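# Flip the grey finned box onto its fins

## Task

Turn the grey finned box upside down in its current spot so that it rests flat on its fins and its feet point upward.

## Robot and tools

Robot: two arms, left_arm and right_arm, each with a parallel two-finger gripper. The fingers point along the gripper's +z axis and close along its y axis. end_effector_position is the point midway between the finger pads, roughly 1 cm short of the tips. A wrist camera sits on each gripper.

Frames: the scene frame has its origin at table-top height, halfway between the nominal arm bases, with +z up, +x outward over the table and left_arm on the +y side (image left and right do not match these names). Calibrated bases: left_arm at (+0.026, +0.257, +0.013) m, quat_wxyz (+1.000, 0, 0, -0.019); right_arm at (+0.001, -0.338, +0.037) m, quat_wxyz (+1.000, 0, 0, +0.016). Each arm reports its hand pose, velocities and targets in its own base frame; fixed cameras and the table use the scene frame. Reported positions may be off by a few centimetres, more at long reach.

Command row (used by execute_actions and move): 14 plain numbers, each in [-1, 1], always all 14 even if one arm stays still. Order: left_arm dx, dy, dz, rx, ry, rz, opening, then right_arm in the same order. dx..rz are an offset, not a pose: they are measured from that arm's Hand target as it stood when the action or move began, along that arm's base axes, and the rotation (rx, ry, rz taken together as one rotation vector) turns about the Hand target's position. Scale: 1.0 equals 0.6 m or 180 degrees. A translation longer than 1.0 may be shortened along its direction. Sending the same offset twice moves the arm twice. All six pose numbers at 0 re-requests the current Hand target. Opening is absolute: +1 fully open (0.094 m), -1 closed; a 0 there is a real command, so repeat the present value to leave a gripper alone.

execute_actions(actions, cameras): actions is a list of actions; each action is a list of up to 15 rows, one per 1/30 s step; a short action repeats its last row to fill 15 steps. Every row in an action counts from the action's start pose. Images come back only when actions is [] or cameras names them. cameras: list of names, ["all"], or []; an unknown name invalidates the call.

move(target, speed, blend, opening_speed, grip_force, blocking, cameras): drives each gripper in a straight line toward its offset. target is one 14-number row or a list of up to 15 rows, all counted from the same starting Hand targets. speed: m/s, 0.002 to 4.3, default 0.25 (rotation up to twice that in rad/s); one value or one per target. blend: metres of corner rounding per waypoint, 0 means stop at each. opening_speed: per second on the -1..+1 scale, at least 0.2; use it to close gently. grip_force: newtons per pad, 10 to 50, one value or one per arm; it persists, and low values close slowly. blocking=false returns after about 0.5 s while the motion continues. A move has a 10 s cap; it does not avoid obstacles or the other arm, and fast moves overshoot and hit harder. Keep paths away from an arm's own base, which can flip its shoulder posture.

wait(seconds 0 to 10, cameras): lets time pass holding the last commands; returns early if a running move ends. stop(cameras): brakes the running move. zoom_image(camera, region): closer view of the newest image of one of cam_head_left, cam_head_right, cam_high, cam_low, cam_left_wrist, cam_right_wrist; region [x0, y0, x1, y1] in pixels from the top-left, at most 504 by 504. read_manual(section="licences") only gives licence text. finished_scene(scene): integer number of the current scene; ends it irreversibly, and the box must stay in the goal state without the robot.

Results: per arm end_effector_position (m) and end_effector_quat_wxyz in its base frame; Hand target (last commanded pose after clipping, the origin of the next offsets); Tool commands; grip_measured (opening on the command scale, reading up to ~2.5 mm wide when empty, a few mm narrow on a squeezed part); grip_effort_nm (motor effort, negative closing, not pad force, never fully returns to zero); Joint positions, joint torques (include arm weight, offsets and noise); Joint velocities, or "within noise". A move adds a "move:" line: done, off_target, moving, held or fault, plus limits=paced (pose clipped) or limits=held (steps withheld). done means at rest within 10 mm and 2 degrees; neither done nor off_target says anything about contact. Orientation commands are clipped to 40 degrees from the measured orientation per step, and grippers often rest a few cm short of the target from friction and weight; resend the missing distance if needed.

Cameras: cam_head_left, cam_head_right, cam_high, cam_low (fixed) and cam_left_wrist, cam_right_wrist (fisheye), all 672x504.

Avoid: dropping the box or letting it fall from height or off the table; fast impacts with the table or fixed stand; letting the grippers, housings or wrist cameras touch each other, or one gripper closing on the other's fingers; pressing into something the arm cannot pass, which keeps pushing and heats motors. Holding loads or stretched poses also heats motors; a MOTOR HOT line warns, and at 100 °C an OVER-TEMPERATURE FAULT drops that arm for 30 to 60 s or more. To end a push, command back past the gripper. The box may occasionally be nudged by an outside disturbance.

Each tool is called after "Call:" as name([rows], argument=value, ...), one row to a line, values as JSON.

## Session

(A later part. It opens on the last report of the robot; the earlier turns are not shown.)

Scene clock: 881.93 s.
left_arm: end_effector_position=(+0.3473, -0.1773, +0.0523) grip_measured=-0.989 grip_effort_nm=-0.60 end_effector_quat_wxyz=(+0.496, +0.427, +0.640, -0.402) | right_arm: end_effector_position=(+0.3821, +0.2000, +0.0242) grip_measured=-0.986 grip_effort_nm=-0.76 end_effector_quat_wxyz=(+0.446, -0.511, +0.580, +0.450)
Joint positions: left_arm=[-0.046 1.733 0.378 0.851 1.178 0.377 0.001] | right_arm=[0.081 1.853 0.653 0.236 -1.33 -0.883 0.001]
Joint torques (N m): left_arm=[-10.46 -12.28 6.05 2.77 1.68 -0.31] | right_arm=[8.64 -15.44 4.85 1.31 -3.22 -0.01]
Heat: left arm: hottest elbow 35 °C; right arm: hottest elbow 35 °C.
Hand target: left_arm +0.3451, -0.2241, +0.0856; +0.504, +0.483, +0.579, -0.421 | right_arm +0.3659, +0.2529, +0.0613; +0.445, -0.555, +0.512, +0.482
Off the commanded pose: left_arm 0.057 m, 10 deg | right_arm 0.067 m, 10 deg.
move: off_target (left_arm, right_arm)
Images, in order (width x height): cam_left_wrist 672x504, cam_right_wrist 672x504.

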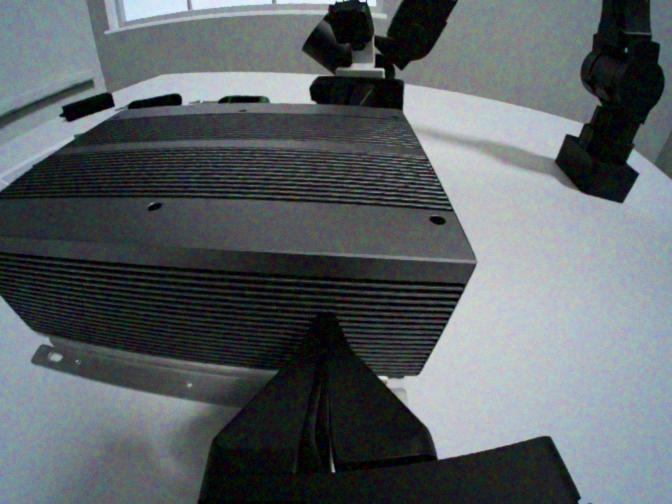

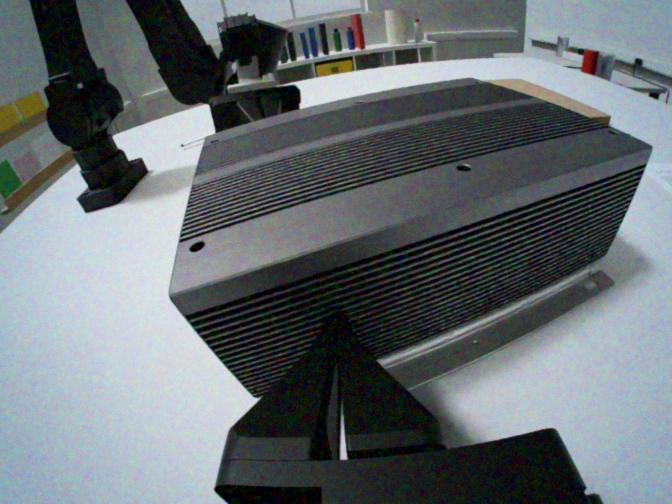

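Call:
move(target=[0,0,0.03,0,0,0,-1,0.012,0,0.03,0,0,0,-1], speed=0.03)

Call:
move(target=[0,0,0.03,0,0,0,-1,0,0,0.03,0,0,0,-1], speed=0.03, cameras=["cam_left_wrist","cam_right_wrist"])

Scene clock: 892.23 s.
left_arm: end_effector_position=(+0.3461, -0.1776, +0.0660) grip_measured=-0.989 grip_effort_nm=-0.60 end_effector_quat_wxyz=(+0.492, +0.424, +0.645, -0.403) | right_arm: end_effector_position=(+0.3811, +0.1998, +0.0369) grip_measured=-0.986 grip_effort_nm=-0.76 end_effector_quat_wxyz=(+0.440, -0.508, +0.586, +0.453)
Joint positions: left_arm=[-0.048 1.658 0.376 0.768 1.174 0.376 0.001] | right_arm=[0.081 1.807 0.655 0.165 -1.326 -0.886 0.001]
Joint torques (N m): left_arm=[-10.29 -12.16 7.09 2.91 1.89 -0.31] | right_arm=[8.41 -15.85 6.63 1.25 -3.52 0.03]
Heat: left arm: hottest elbow 36 °C; right arm: hottest wrist yaw 36 °C.
Hand target: left_arm +0.3450, -0.2241, +0.1035; +0.504, +0.483, +0.579, -0.421 | right_arm +0.3731, +0.2530, +0.0794; +0.445, -0.555, +0.512, +0.482
Off the commanded pose: left_arm 0.060 m, 10 deg | right_arm 0.069 m, 11 deg.
move: off_target (left_arm, right_arm)

Scene clock: 893.57 s.
left_arm: end_effector_position=(+0.3445, -0.1779, +0.0822) grip_measured=-0.989 grip_effort_nm=-0.60 end_effector_quat_wxyz=(+0.491, +0.424, +0.645, -0.405) | right_arm: end_effector_position=(+0.3802, +0.1996, +0.0521) grip_measured=-0.986 grip_effort_nm=-0.76 end_effector_quat_wxyz=(+0.438, -0.507, +0.588, +0.454)
Joint positions: left_arm=[-0.048 1.579 0.376 0.686 1.175 0.376 0.001] | right_arm=[0.081 1.756 0.656 0.107 -1.324 -0.887 0.001]
Joint torques (N m): left_arm=[-10.17 -11.11 8.14 2.71 1.82 -0.3] | right_arm=[8.94 -15.85 7.32 1.28 -3.59 0.06]
Heat: left arm: hottest elbow 36 °C; right arm: hottest wrist yaw 37 °C.
Hand target: left_arm +0.3451, -0.2240, +0.1215; +0.504, +0.483, +0.579, -0.421 | right_arm +0.3732, +0.2530, +0.0973; +0.445, -0.555, +0.512, +0.482
Off the commanded pose: left_arm 0.061 m, 10 deg | right_arm 0.070 m, 11 deg.
move: off_target (left_arm, right_arm)
Images, in order (width x height): cam_left_wrist 672x504, cam_right_wrist 672x504.

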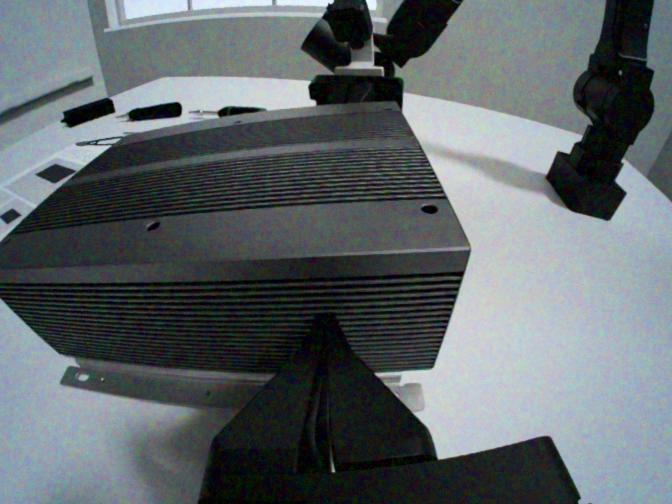

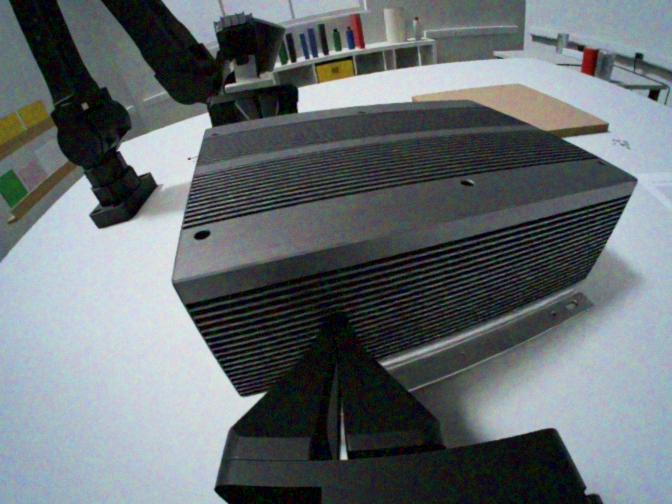

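Call:
move(target=[0.0018,-0.0123,0.05,0,0,0,-1,0.006,0.0123,0.05,0,0,0,-1], speed=0.03, cameras=["cam_left_wrist","cam_right_wrist"])

Scene clock: 923.87 s.
left_arm: end_effector_position=(+0.3424, -0.1798, +0.1061) grip_measured=-0.989 grip_effort_nm=-0.59 end_effector_quat_wxyz=(+0.489, +0.418, +0.651, -0.403) | right_arm: end_effector_position=(+0.3832, +0.1994, +0.0747) grip_measured=-0.986 grip_effort_nm=-0.76 end_effector_quat_wxyz=(+0.435, -0.498, +0.597, +0.454)
Joint positions: left_arm=[-0.058 1.461 0.376 0.577 1.154 0.354 0.001] | right_arm=[0.081 1.686 0.66 0.06 -1.313 -0.839 0.001]
Joint torques (N m): left_arm=[-11.11 -10.17 10.51 2.71 1.96 -0.3] | right_arm=[9.64 -15.91 8.76 1.57 -3.76 0.04]
Heat: left arm: hottest elbow 39 °C; right arm: hottest wrist yaw 48 °C.
Hand target: left_arm +0.3462, -0.2315, +0.1515; +0.504, +0.483, +0.579, -0.421 | right_arm +0.3767, +0.2603, +0.1273; +0.444, -0.555, +0.512, +0.482
Off the commanded pose: left_arm 0.069 m, 11 deg | right_arm 0.081 m, 12 deg.
move: off_target (left_arm, right_arm)
Images, in order (width x height): cam_left_wrist 672x504, cam_right_wrist 672x504.

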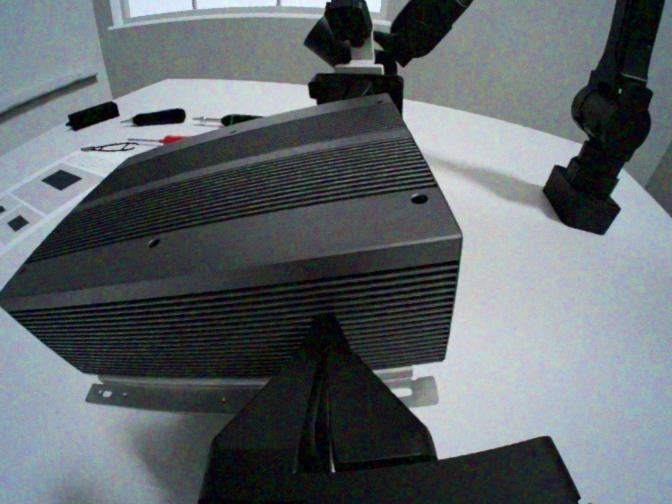

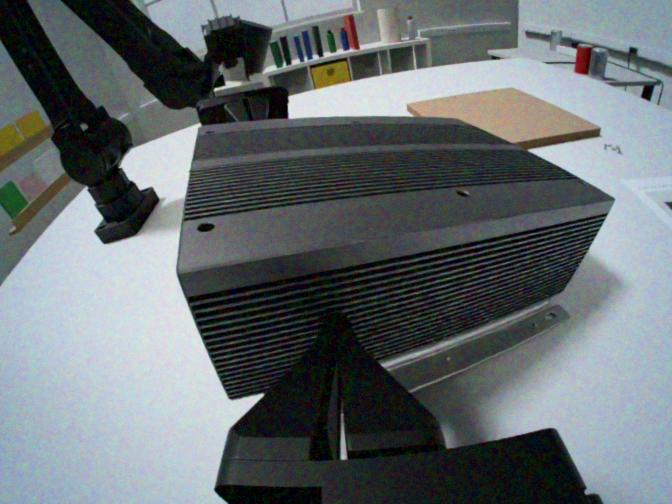

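Call:
move([
  [0.0,0,0.05,0,0,0,-1,0.0,0,0.05,0,0,0,-1],
  [0.0,0,0.1,0,0,0,-1,0.0,0,0.1,0,0,0,-1],
], speed=0.05, blend=[0.01,0], cameras=["cam_left_wrist","cam_right_wrist","cam_high"])

Scene clock: 936.27 s.
left_arm: end_effector_position=(+0.3357, -0.2283, +0.1941) grip_measured=-0.989 grip_effort_nm=-0.59 end_effector_quat_wxyz=(+0.493, +0.478, +0.588, -0.427) | right_arm: end_effector_position=(+0.3619, +0.2595, +0.1690) grip_measured=-0.986 grip_effort_nm=-0.76 end_effector_quat_wxyz=(-0.431, +0.550, -0.519, -0.492)
Joint positions: left_arm=[-0.189 1.246 0.49 0.353 1.179 0.343 0.001] | right_arm=[0.23 1.5 0.735 -0.061 -1.374 -0.78 0.001]
Joint torques (N m): left_arm=[-0.91 -6.3 10.25 1.51 0.21 -0.24] | right_arm=[-0.73 -10.23 9.46 0.96 -0.44 0.01]
Heat: left arm: hottest elbow 41 °C; right arm: hottest wrist yaw 51 °C.
Hand target: left_arm +0.3462, -0.2315, +0.2116; +0.504, +0.483, +0.579, -0.421 | right_arm +0.3768, +0.2603, +0.1873; -0.445, +0.555, -0.512, -0.482
Off the commanded pose: left_arm 0.020 m, 2 deg | right_arm 0.024 m, 2 deg.
move: off_target (left_arm, right_arm)
Images, in order (width x height): cam_high 672x504, cam_left_wrist 672x504, cam_right_wrist 672x504.

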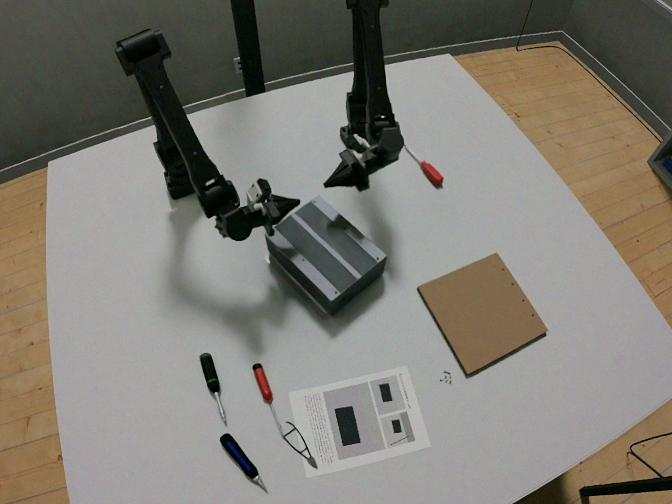

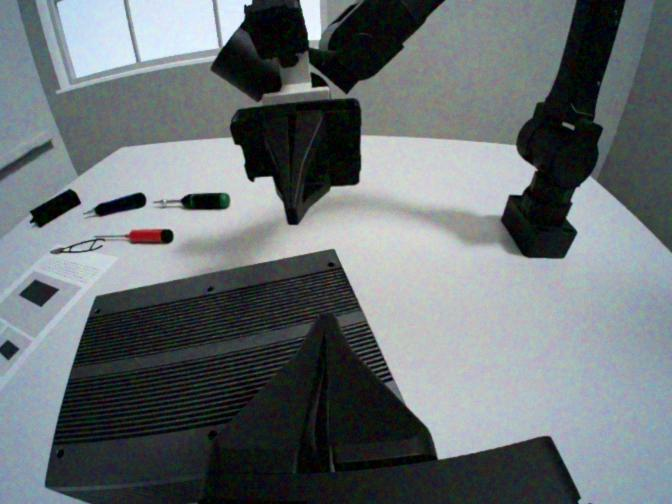

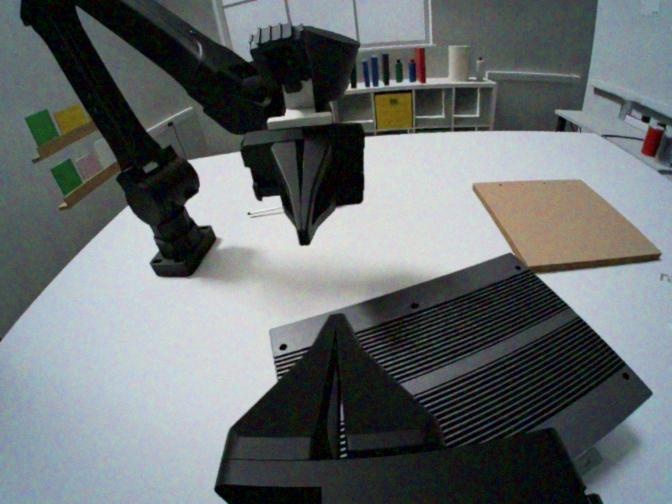

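Call:
move(target=[0,0.1,0.03,0,0,0,-1,0,-0.1,0.03,0,0,0,-1], speed=0.15, cameras=["all"])

Scene clock: 974.70 s.
left_arm: end_effector_position=(+0.3344, -0.1739, +0.2093) grip_measured=-0.989 grip_effort_nm=-0.60 end_effector_quat_wxyz=(+0.487, +0.472, +0.592, -0.435) | right_arm: end_effector_position=(+0.3609, +0.2036, +0.1969) grip_measured=-0.986 grip_effort_nm=-0.76 end_effector_quat_wxyz=(-0.438, +0.547, -0.519, -0.490)
Joint positions: left_arm=[-0.012 1.177 0.551 -0.067 1.338 0.623 0.001] | right_arm=[0.086 1.497 0.888 -0.941 -1.434 -1.52 0.001]
Joint torques (N m): left_arm=[-0.09 -5.95 11.03 1.24 0.65 -0.06] | right_arm=[-1.79 -8.53 9.62 0.34 -0.62 -0.11]
Heat: left arm: hottest elbow 41 °C; right arm: hottest elbow 43 °C.
Hand target: left_arm +0.3462, -0.1714, +0.2296; +0.504, +0.483, +0.579, -0.421 | right_arm +0.3767, +0.2003, +0.2054; -0.445, +0.555, -0.512, -0.482
Off the commanded pose: left_arm 0.024 m, 3 deg | right_arm 0.018 m, 2 deg.
move: off_target (left_arm, right_arm)

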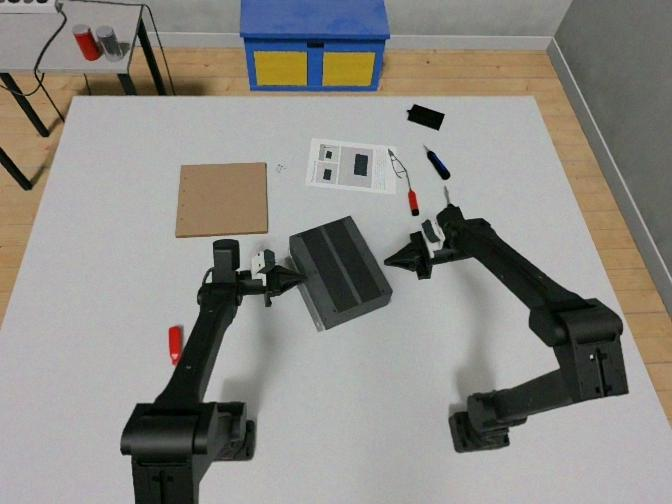

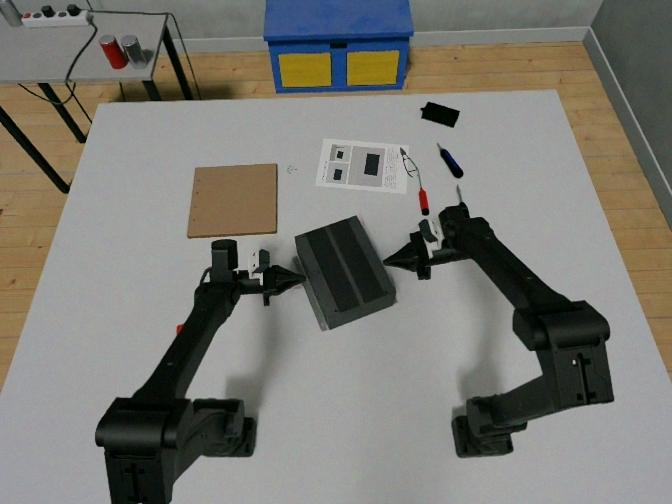

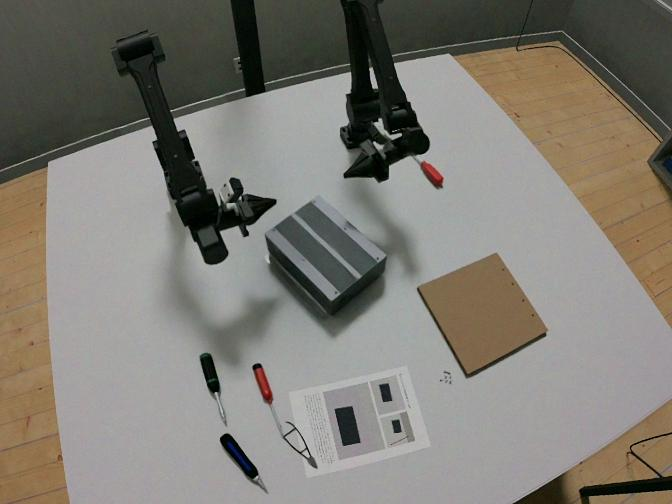

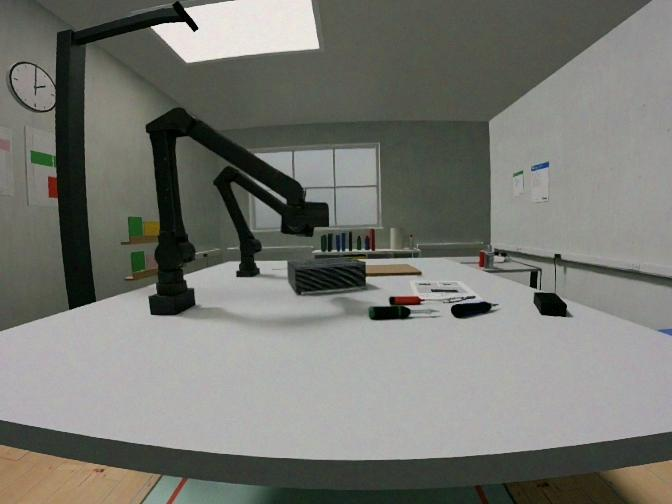

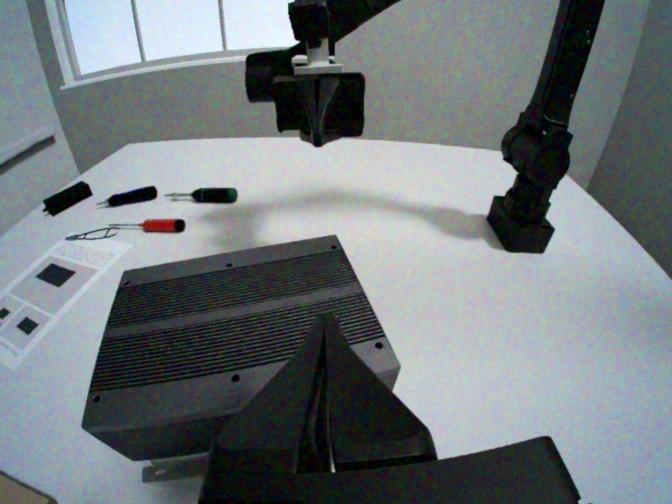

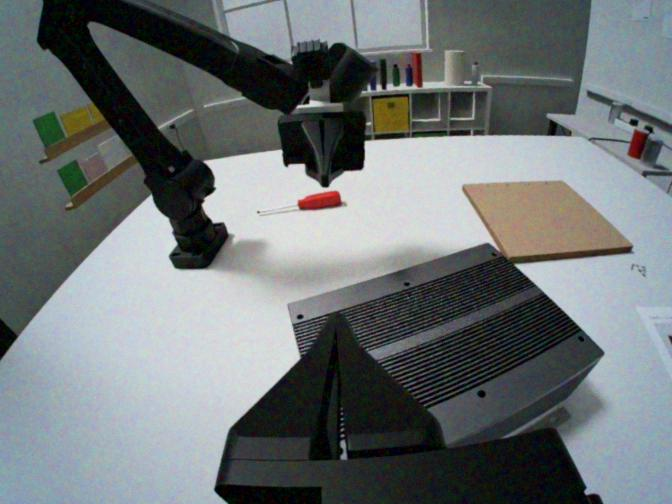

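Call:
execute_actions(actions=[])

Scene clock: 1015.50 s.
left_arm: end_effector_position=(+0.3344, -0.1739, +0.2093) grip_measured=-0.989 grip_effort_nm=-0.60 end_effector_quat_wxyz=(+0.487, +0.472, +0.592, -0.435) | right_arm: end_effector_position=(+0.3609, +0.2036, +0.1969) grip_measured=-0.986 grip_effort_nm=-0.76 end_effector_quat_wxyz=(-0.438, +0.547, -0.519, -0.490)
Joint positions: left_arm=[-0.012 1.177 0.551 -0.067 1.338 0.623 0.001] | right_arm=[0.086 1.497 0.888 -0.941 -1.434 -1.52 0.001]
Joint velocities: within noise
Joint torques (N m): left_arm=[-0.15 -6.07 10.99 1.22 0.64 -0.06] | right_arm=[-1.79 -8.7 9.55 0.17 -0.63 -0.15]
Heat: left arm: hottest elbow 45 °C; right arm: hottest elbow 43 °C.
Hand target: left_arm +0.3462, -0.1714, +0.2296; +0.504, +0.483, +0.579, -0.421 | right_arm +0.3767, +0.2003, +0.2054; -0.445, +0.555, -0.512, -0.482
Tool commands: left_gripper/opening=-1.0 right_gripper/opening=-1.0
Off the commanded pose: left_arm 0.024 m, 3 deg | right_arm 0.018 m, 2 deg.

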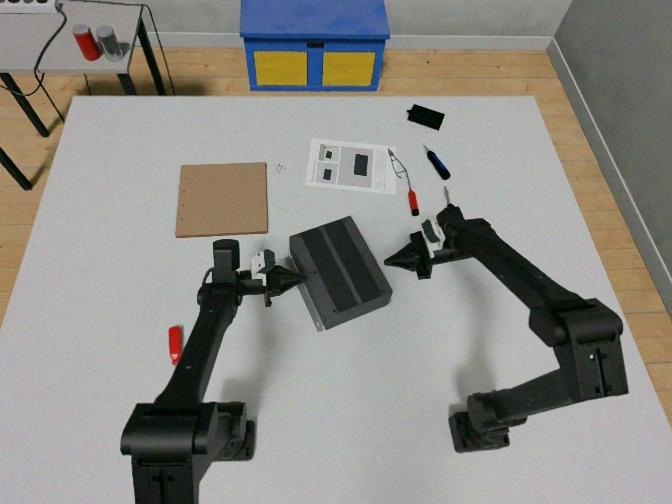

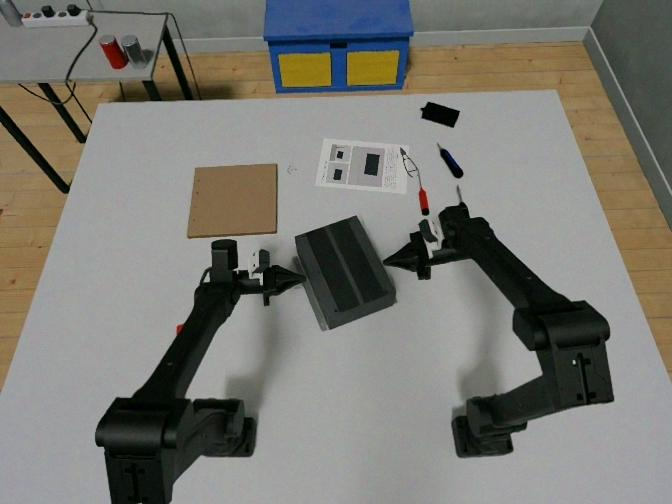

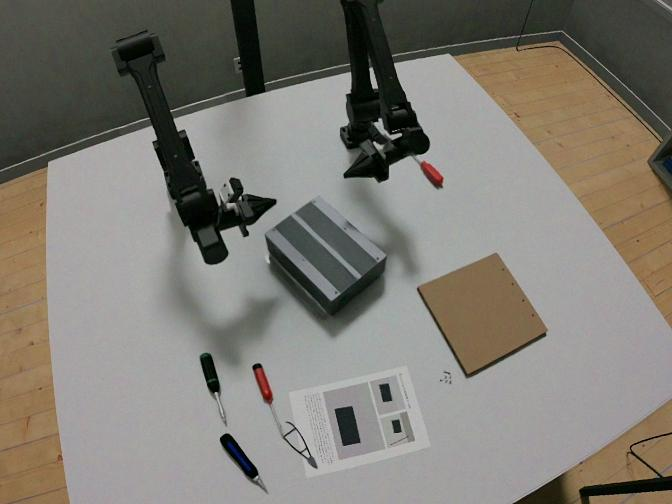

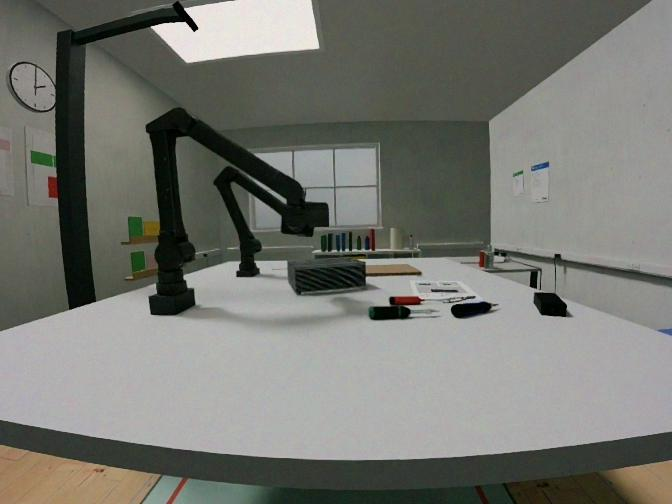

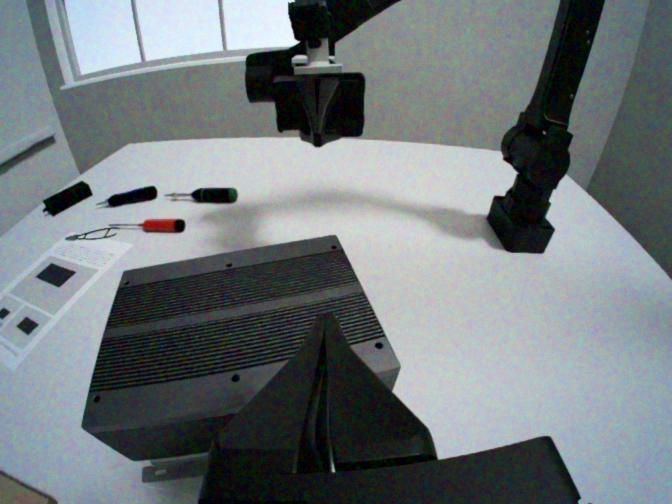

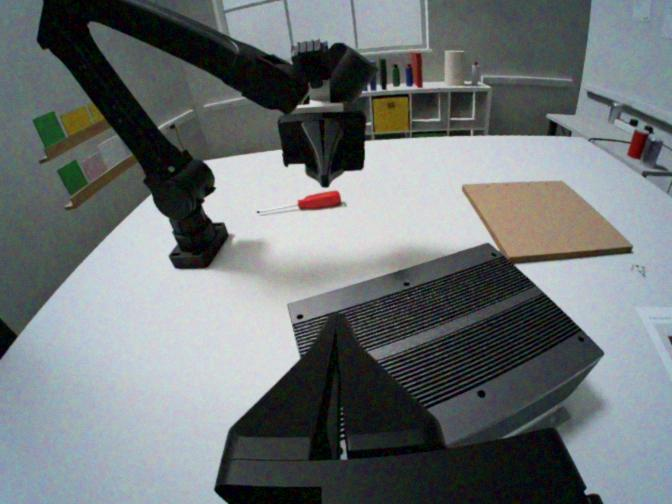

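Call:
zoom_image(camera="cam_head_left", region=[252, 190, 432, 350])

Call:
zoom_image(camera="cam_left_wrist", region=[60, 180, 460, 504])

Call:
zoom_image(camera="cam_right_wrist", region=[250, 200, 672, 504])

Scaled by 2.800.

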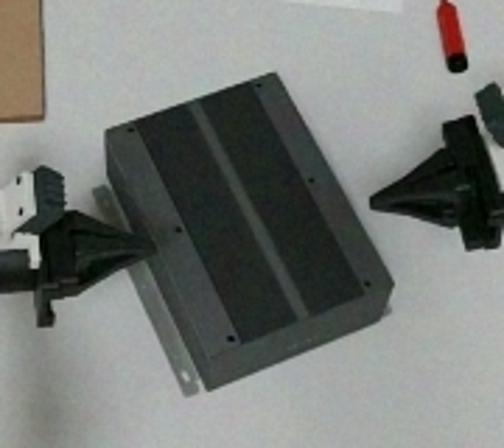

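Scaled by 1.260 from the camera's 672x504 image, which has a finer 960x720 frame.

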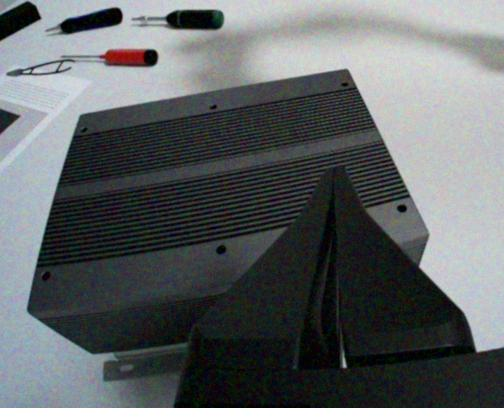

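Scaled by 1.194 from the camera's 672x504 image, which has a finer 960x720 frame.

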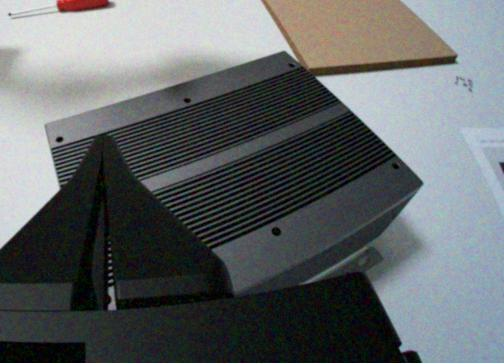

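Call:
move(target=[0,0,0,0,0,0,-1, -0.22,0,0.12,0.3046,0.4572,-0.4485,1], speed=0.2, cameras=["all"])

Scene clock: 1310.20 s.
left_arm: end_effector_position=(+0.3344, -0.1739, +0.2093) grip_measured=-0.989 grip_effort_nm=-0.59 end_effector_quat_wxyz=(+0.487, +0.472, +0.592, -0.435) | right_arm: end_effector_position=(+0.3560, +0.2047, +0.2081) grip_measured=+0.998 grip_effort_nm=0.08 end_effector_quat_wxyz=(+0.425, -0.486, +0.532, +0.548)
Joint positions: left_arm=[-0.012 1.177 0.551 -0.067 1.338 0.624 0.001] | right_arm=[0.086 1.473 0.841 -0.794 -1.531 -1.256 0.094]
Joint torques (N m): left_arm=[-0.15 -6.07 11.06 1.24 0.65 -0.06] | right_arm=[-0.67 -8.94 6.53 0.8 -0.66 -0.14]
Heat: left arm: hottest elbow 50 °C; right arm: hottest elbow 46 °C.
Hand target: left_arm +0.3462, -0.1714, +0.2296; +0.504, +0.483, +0.579, -0.421 | right_arm +0.3573, +0.2048, +0.2081; +0.428, -0.490, +0.529, +0.544 (not the last commanded pose)
Off the commanded pose: left_arm 0.024 m, 3 deg | right_arm 0.131 m, 118 deg.
move: held (right_arm; a check stopped the path), off_target (left_arm); limits=held
pose unreachable (right arm): on one or more control steps of this call, first in action 0 (counted from 0), this arm could not follow its commanded pose, so it was not sent that pose on those steps. It may still have moved: this result reports where it is.
cause: moving toward the commanded pose would bring two parts of the arm too close to each other (its wrist (the part past joint 4) and its wrist camera, with joints 5 (wrist yaw) and 6 (wrist roll) between them, 2 mm apart when it was first held).

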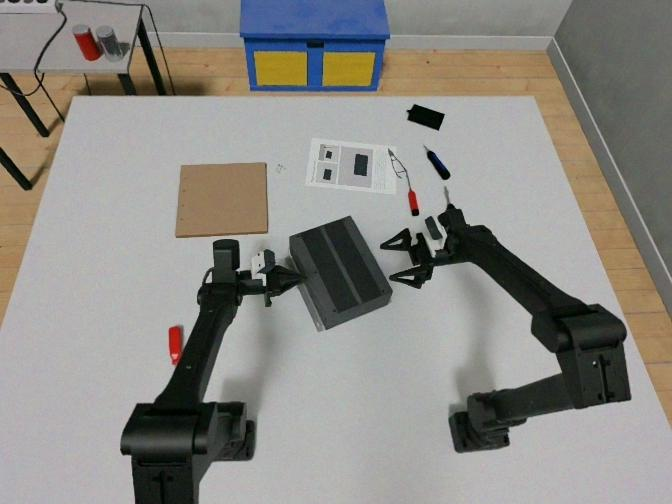

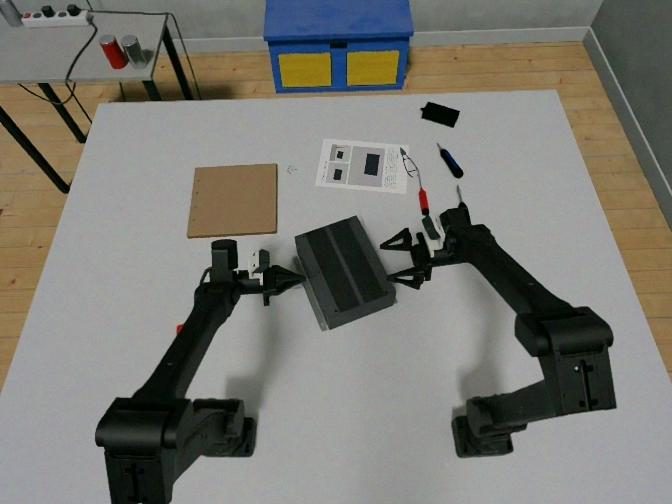

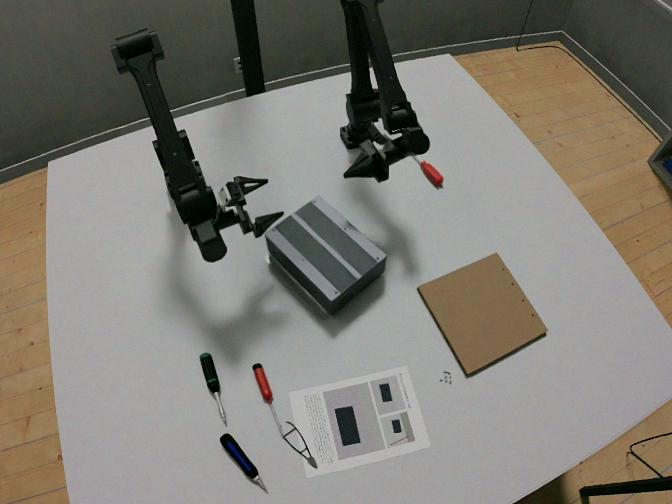

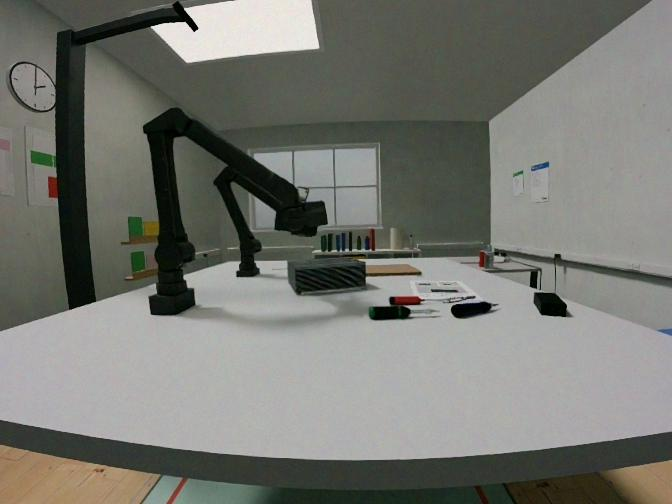

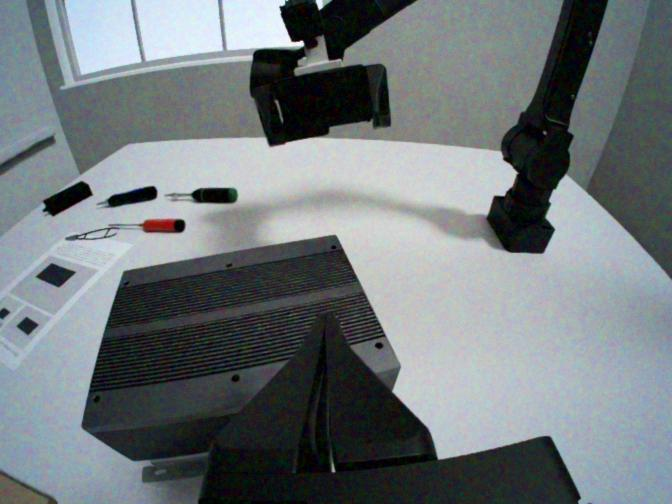

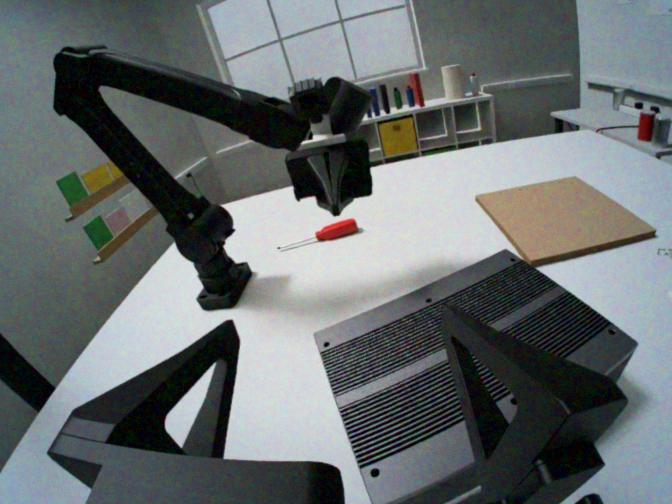

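Call:
move(target=[0,0,0,0,0,0,-1, -0.1788,-0.008,0.12,-0.0888,-0.0012,-0.4496,1], speed=0.25, cameras=["cam_right_wrist","cam_head_left"])

Scene clock: 1329.77 s.
left_arm: end_effector_position=(+0.3344, -0.1739, +0.2093) grip_measured=-0.989 grip_effort_nm=-0.60 end_effector_quat_wxyz=(+0.487, +0.472, +0.592, -0.435) | right_arm: end_effector_position=(+0.2488, +0.1899, +0.2527) grip_measured=+0.998 grip_effort_nm=0.08 end_effector_quat_wxyz=(+0.603, -0.092, +0.791, +0.044)
Joint positions: left_arm=[-0.012 1.177 0.551 -0.067 1.338 0.624 0.001] | right_arm=[1.085 0.548 0.4 -0.272 0.852 0.282 0.094]
Joint torques (N m): left_arm=[-0.03 -6.12 11.04 1.26 0.64 -0.06] | right_arm=[0.09 1.38 12.77 1.57 0.33 0.13]
Heat: left arm: hottest elbow 50 °C; right arm: hottest elbow 44 °C.
Hand target: left_arm +0.3462, -0.1714, +0.2296; +0.504, +0.483, +0.579, -0.421 | right_arm +0.2500, +0.2001, +0.2801; +0.612, -0.082, +0.784, +0.063
Off the commanded pose: left_arm 0.024 m, 3 deg | right_arm 0.029 m, 3 deg.
move: off_target (left_arm, right_arm)
Images, in order (width x height): cam_head_left 672x504, cam_right_wrist 672x504.

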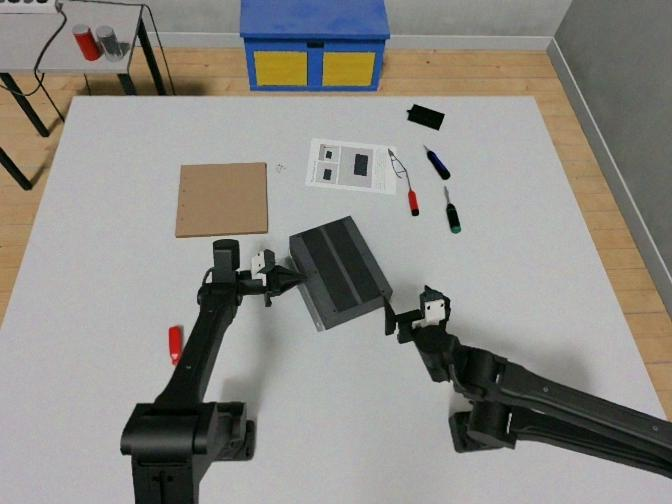

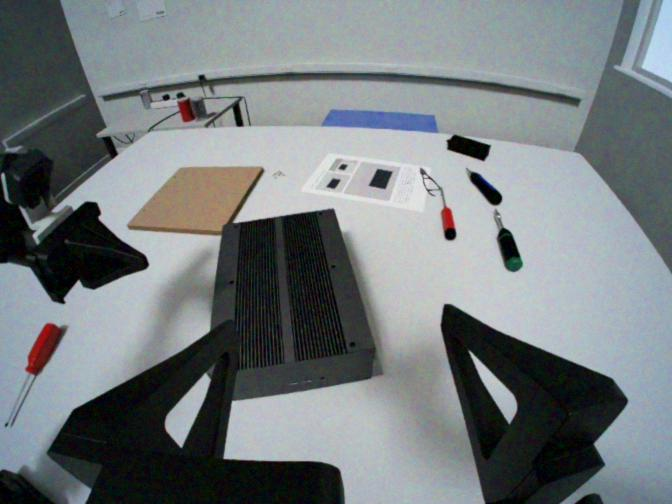

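Call:
zoom_image(camera="cam_right_wrist", region=[190, 190, 400, 420])

Scaled by 2.191 from the camera's 672x504 image, which has a finer 960x720 frame.

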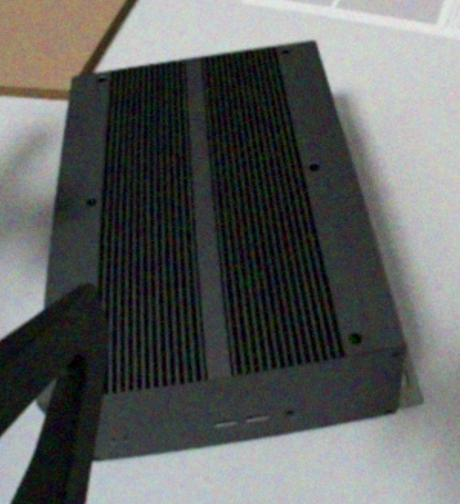

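Call:
move(target=[0,0,0,0,0,0,-1, -0.0167,0.0417,-0.0333,0.4746,0.1009,-0.121,1], speed=0.3, cameras=["cam_right_wrist","cam_head_left","cam_left_wrist"])

Scene clock: 1366.97 s.
left_arm: end_effector_position=(+0.3344, -0.1739, +0.2093) grip_measured=-0.989 grip_effort_nm=-0.59 end_effector_quat_wxyz=(+0.487, +0.472, +0.592, -0.435) | right_arm: end_effector_position=(+0.2401, +0.2151, +0.2420) grip_measured=+0.998 grip_effort_nm=0.07 end_effector_quat_wxyz=(+0.394, +0.494, +0.621, +0.464)
Joint positions: left_arm=[-0.012 1.177 0.551 -0.067 1.338 0.624 0.001] | right_arm=[1.183 0.647 0.4 -0.208 0.939 1.915 0.094]
Joint torques (N m): left_arm=[-0.09 -6.07 11.03 1.26 0.64 -0.06] | right_arm=[0.73 1.08 11.41 1.48 0.35 0]
Heat: left arm: hottest elbow 50 °C; right arm: hottest elbow 49 °C.
Hand target: left_arm +0.3462, -0.1714, +0.2296; +0.504, +0.483, +0.579, -0.421 | right_arm +0.2400, +0.2250, +0.2602; +0.387, +0.496, +0.613, +0.478
Off the commanded pose: left_arm 0.024 m, 3 deg | right_arm 0.021 m, 2 deg.
move: off_target (left_arm, right_arm)
Images, in order (width x height): cam_head_left 672x504, cam_left_wrist 672x504, cam_right_wrist 672x504.

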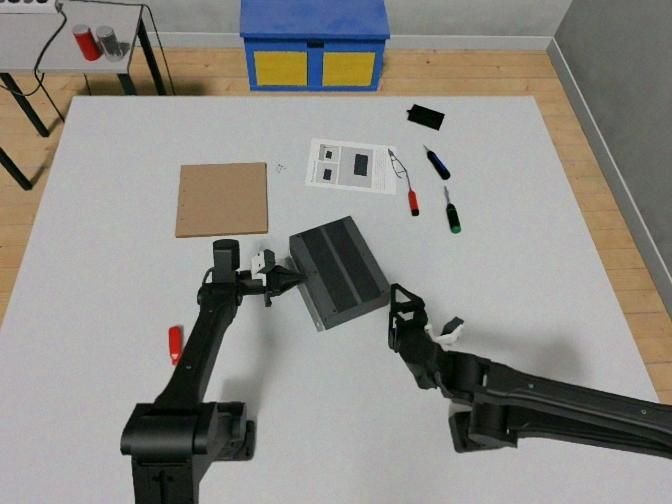

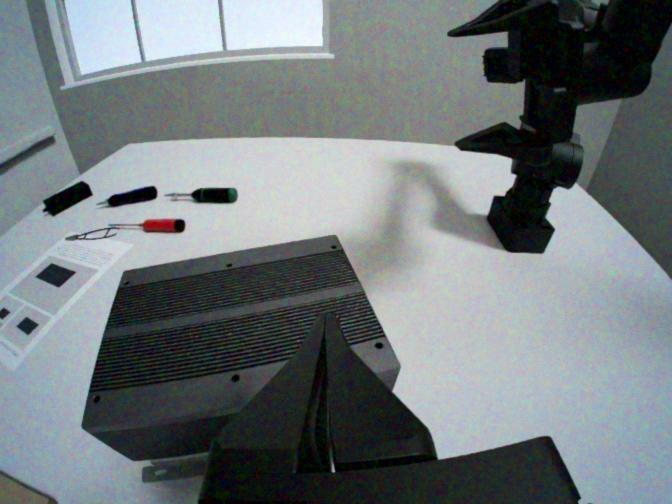

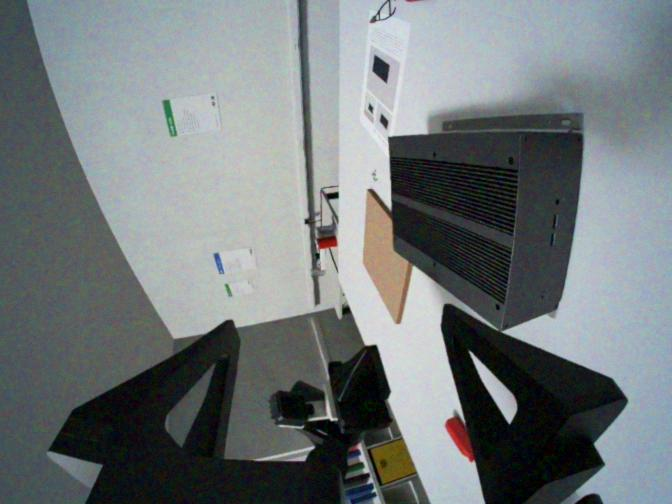

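Call:
move(target=[0,0,0,0,0,0,-1, 0.0167,0.0167,-0.275,0.0095,0.002,-0.0026,1], speed=0.12, cameras=["cam_right_wrist","cam_head_left","cam_left_wrist"])

Scene clock: 1398.43 s.
left_arm: end_effector_position=(+0.3344, -0.1739, +0.2093) grip_measured=-0.989 grip_effort_nm=-0.59 end_effector_quat_wxyz=(+0.487, +0.472, +0.592, -0.435) | right_arm: end_effector_position=(+0.2470, +0.2374, +0.0952) grip_measured=+0.998 grip_effort_nm=0.08 end_effector_quat_wxyz=(+0.375, +0.505, +0.608, +0.485)
Joint positions: left_arm=[-0.012 1.177 0.551 -0.067 1.338 0.624 0.001] | right_arm=[1.183 1.295 0.172 0.702 0.918 1.948 0.094]
Joint torques (N m): left_arm=[-0.15 -6.18 11.03 1.22 0.65 -0.06] | right_arm=[-1.61 -2.55 4.19 2.3 0.27 -0.23]
Heat: left arm: hottest elbow 50 °C; right arm: hottest elbow 49 °C.
Hand target: left_arm +0.3462, -0.1714, +0.2296; +0.504, +0.483, +0.579, -0.421 | right_arm +0.2500, +0.2351, +0.0952; +0.379, +0.506, +0.605, +0.484
Off the commanded pose: left_arm 0.024 m, 3 deg | right_arm 0.004 m, 1 deg.
move: off_target (left_arm)
Images, in order (width x height): cam_head_left 672x504, cam_left_wrist 672x504, cam_right_wrist 672x504.

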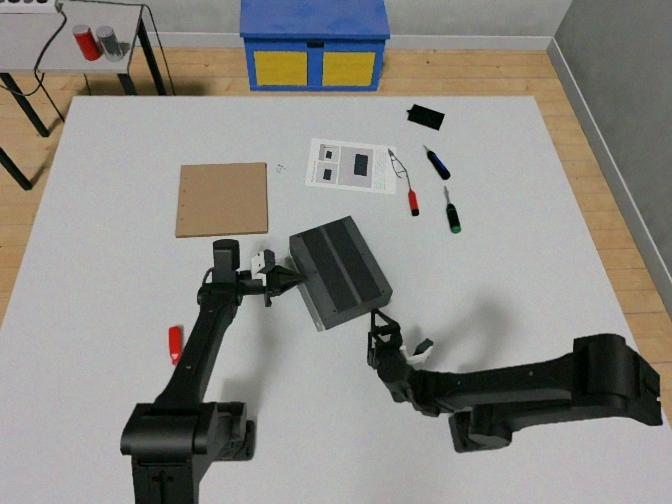

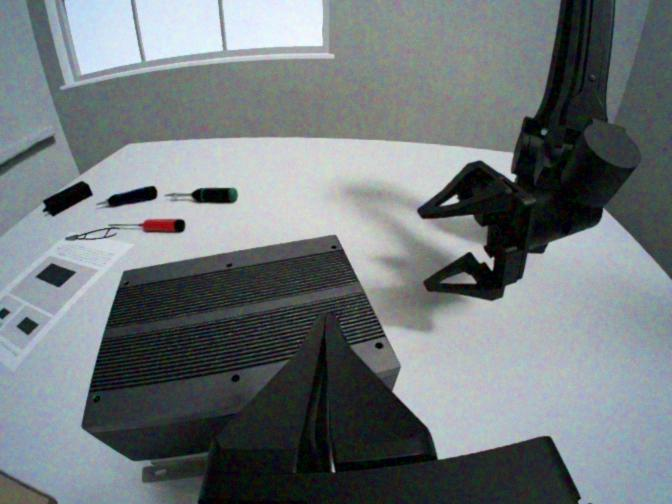

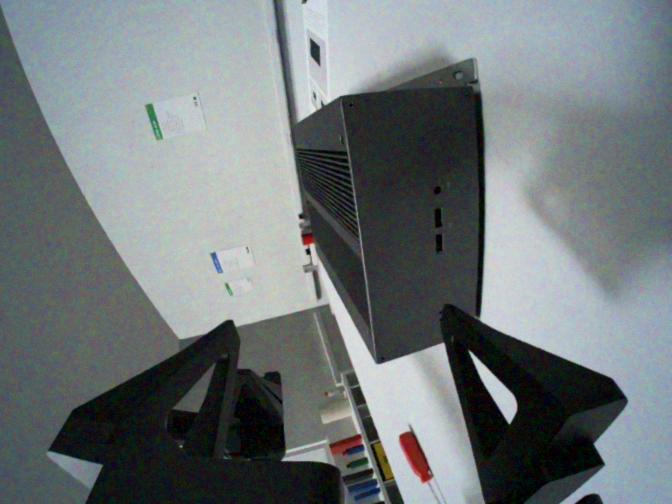

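Call:
move(target=[0,0,0,0,0,0,-1, 0.008,0,-0.1083,0,0,0,1], speed=0.08, cameras=["cam_right_wrist","cam_left_wrist"])

Scene clock: 1411.13 s.
left_arm: end_effector_position=(+0.3344, -0.1739, +0.2093) grip_measured=-0.989 grip_effort_nm=-0.60 end_effector_quat_wxyz=(+0.487, +0.472, +0.592, -0.435) | right_arm: end_effector_position=(+0.2502, +0.2355, +0.0298) grip_measured=+0.998 grip_effort_nm=0.07 end_effector_quat_wxyz=(+0.376, +0.504, +0.609, +0.483)
Joint positions: left_arm=[-0.012 1.177 0.551 -0.067 1.338 0.624 0.001] | right_arm=[1.166 1.794 0.163 1.213 0.905 1.935 0.094]
Joint torques (N m): left_arm=[0.09 -6.01 11.02 1.21 0.65 -0.06] | right_arm=[-1.85 -5.13 0.87 2.62 0.05 -0.18]
Heat: left arm: hottest elbow 50 °C; right arm: hottest elbow 46 °C.
Hand target: left_arm +0.3462, -0.1714, +0.2296; +0.504, +0.483, +0.579, -0.421 | right_arm +0.2548, +0.2352, +0.0302; +0.379, +0.506, +0.605, +0.484
Off the commanded pose: left_arm 0.024 m, 3 deg | right_arm 0.005 m, 1 deg.
move: off_target (left_arm)
Images, in order (width x height): cam_left_wrist 672x504, cam_right_wrist 672x504.

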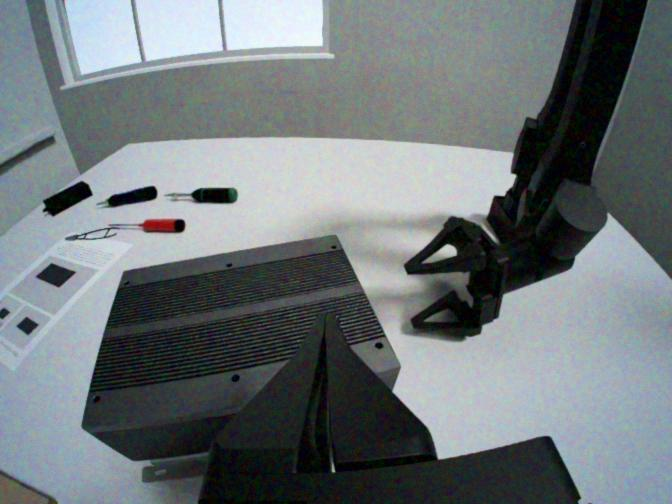

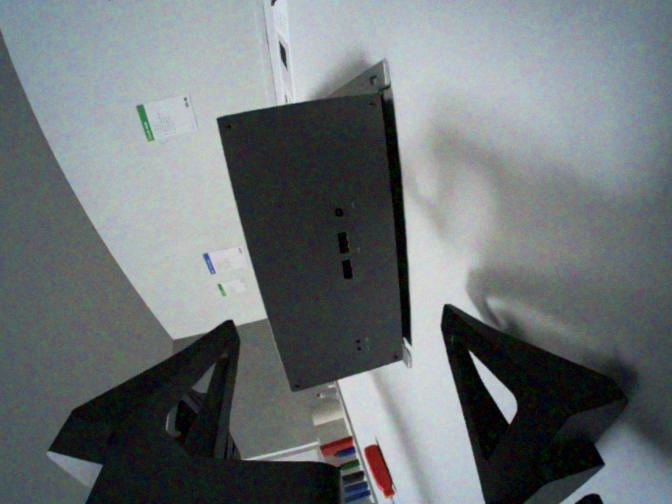

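Call:
zoom_image(camera="cam_right_wrist", region=[200, 50, 500, 410])

Scaled by 1.400 from the camera's 672x504 image, which has a finer 960x720 frame.

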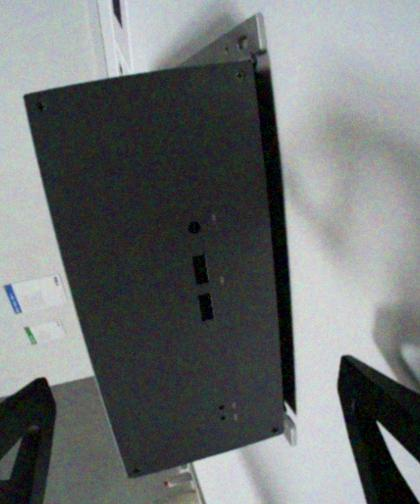

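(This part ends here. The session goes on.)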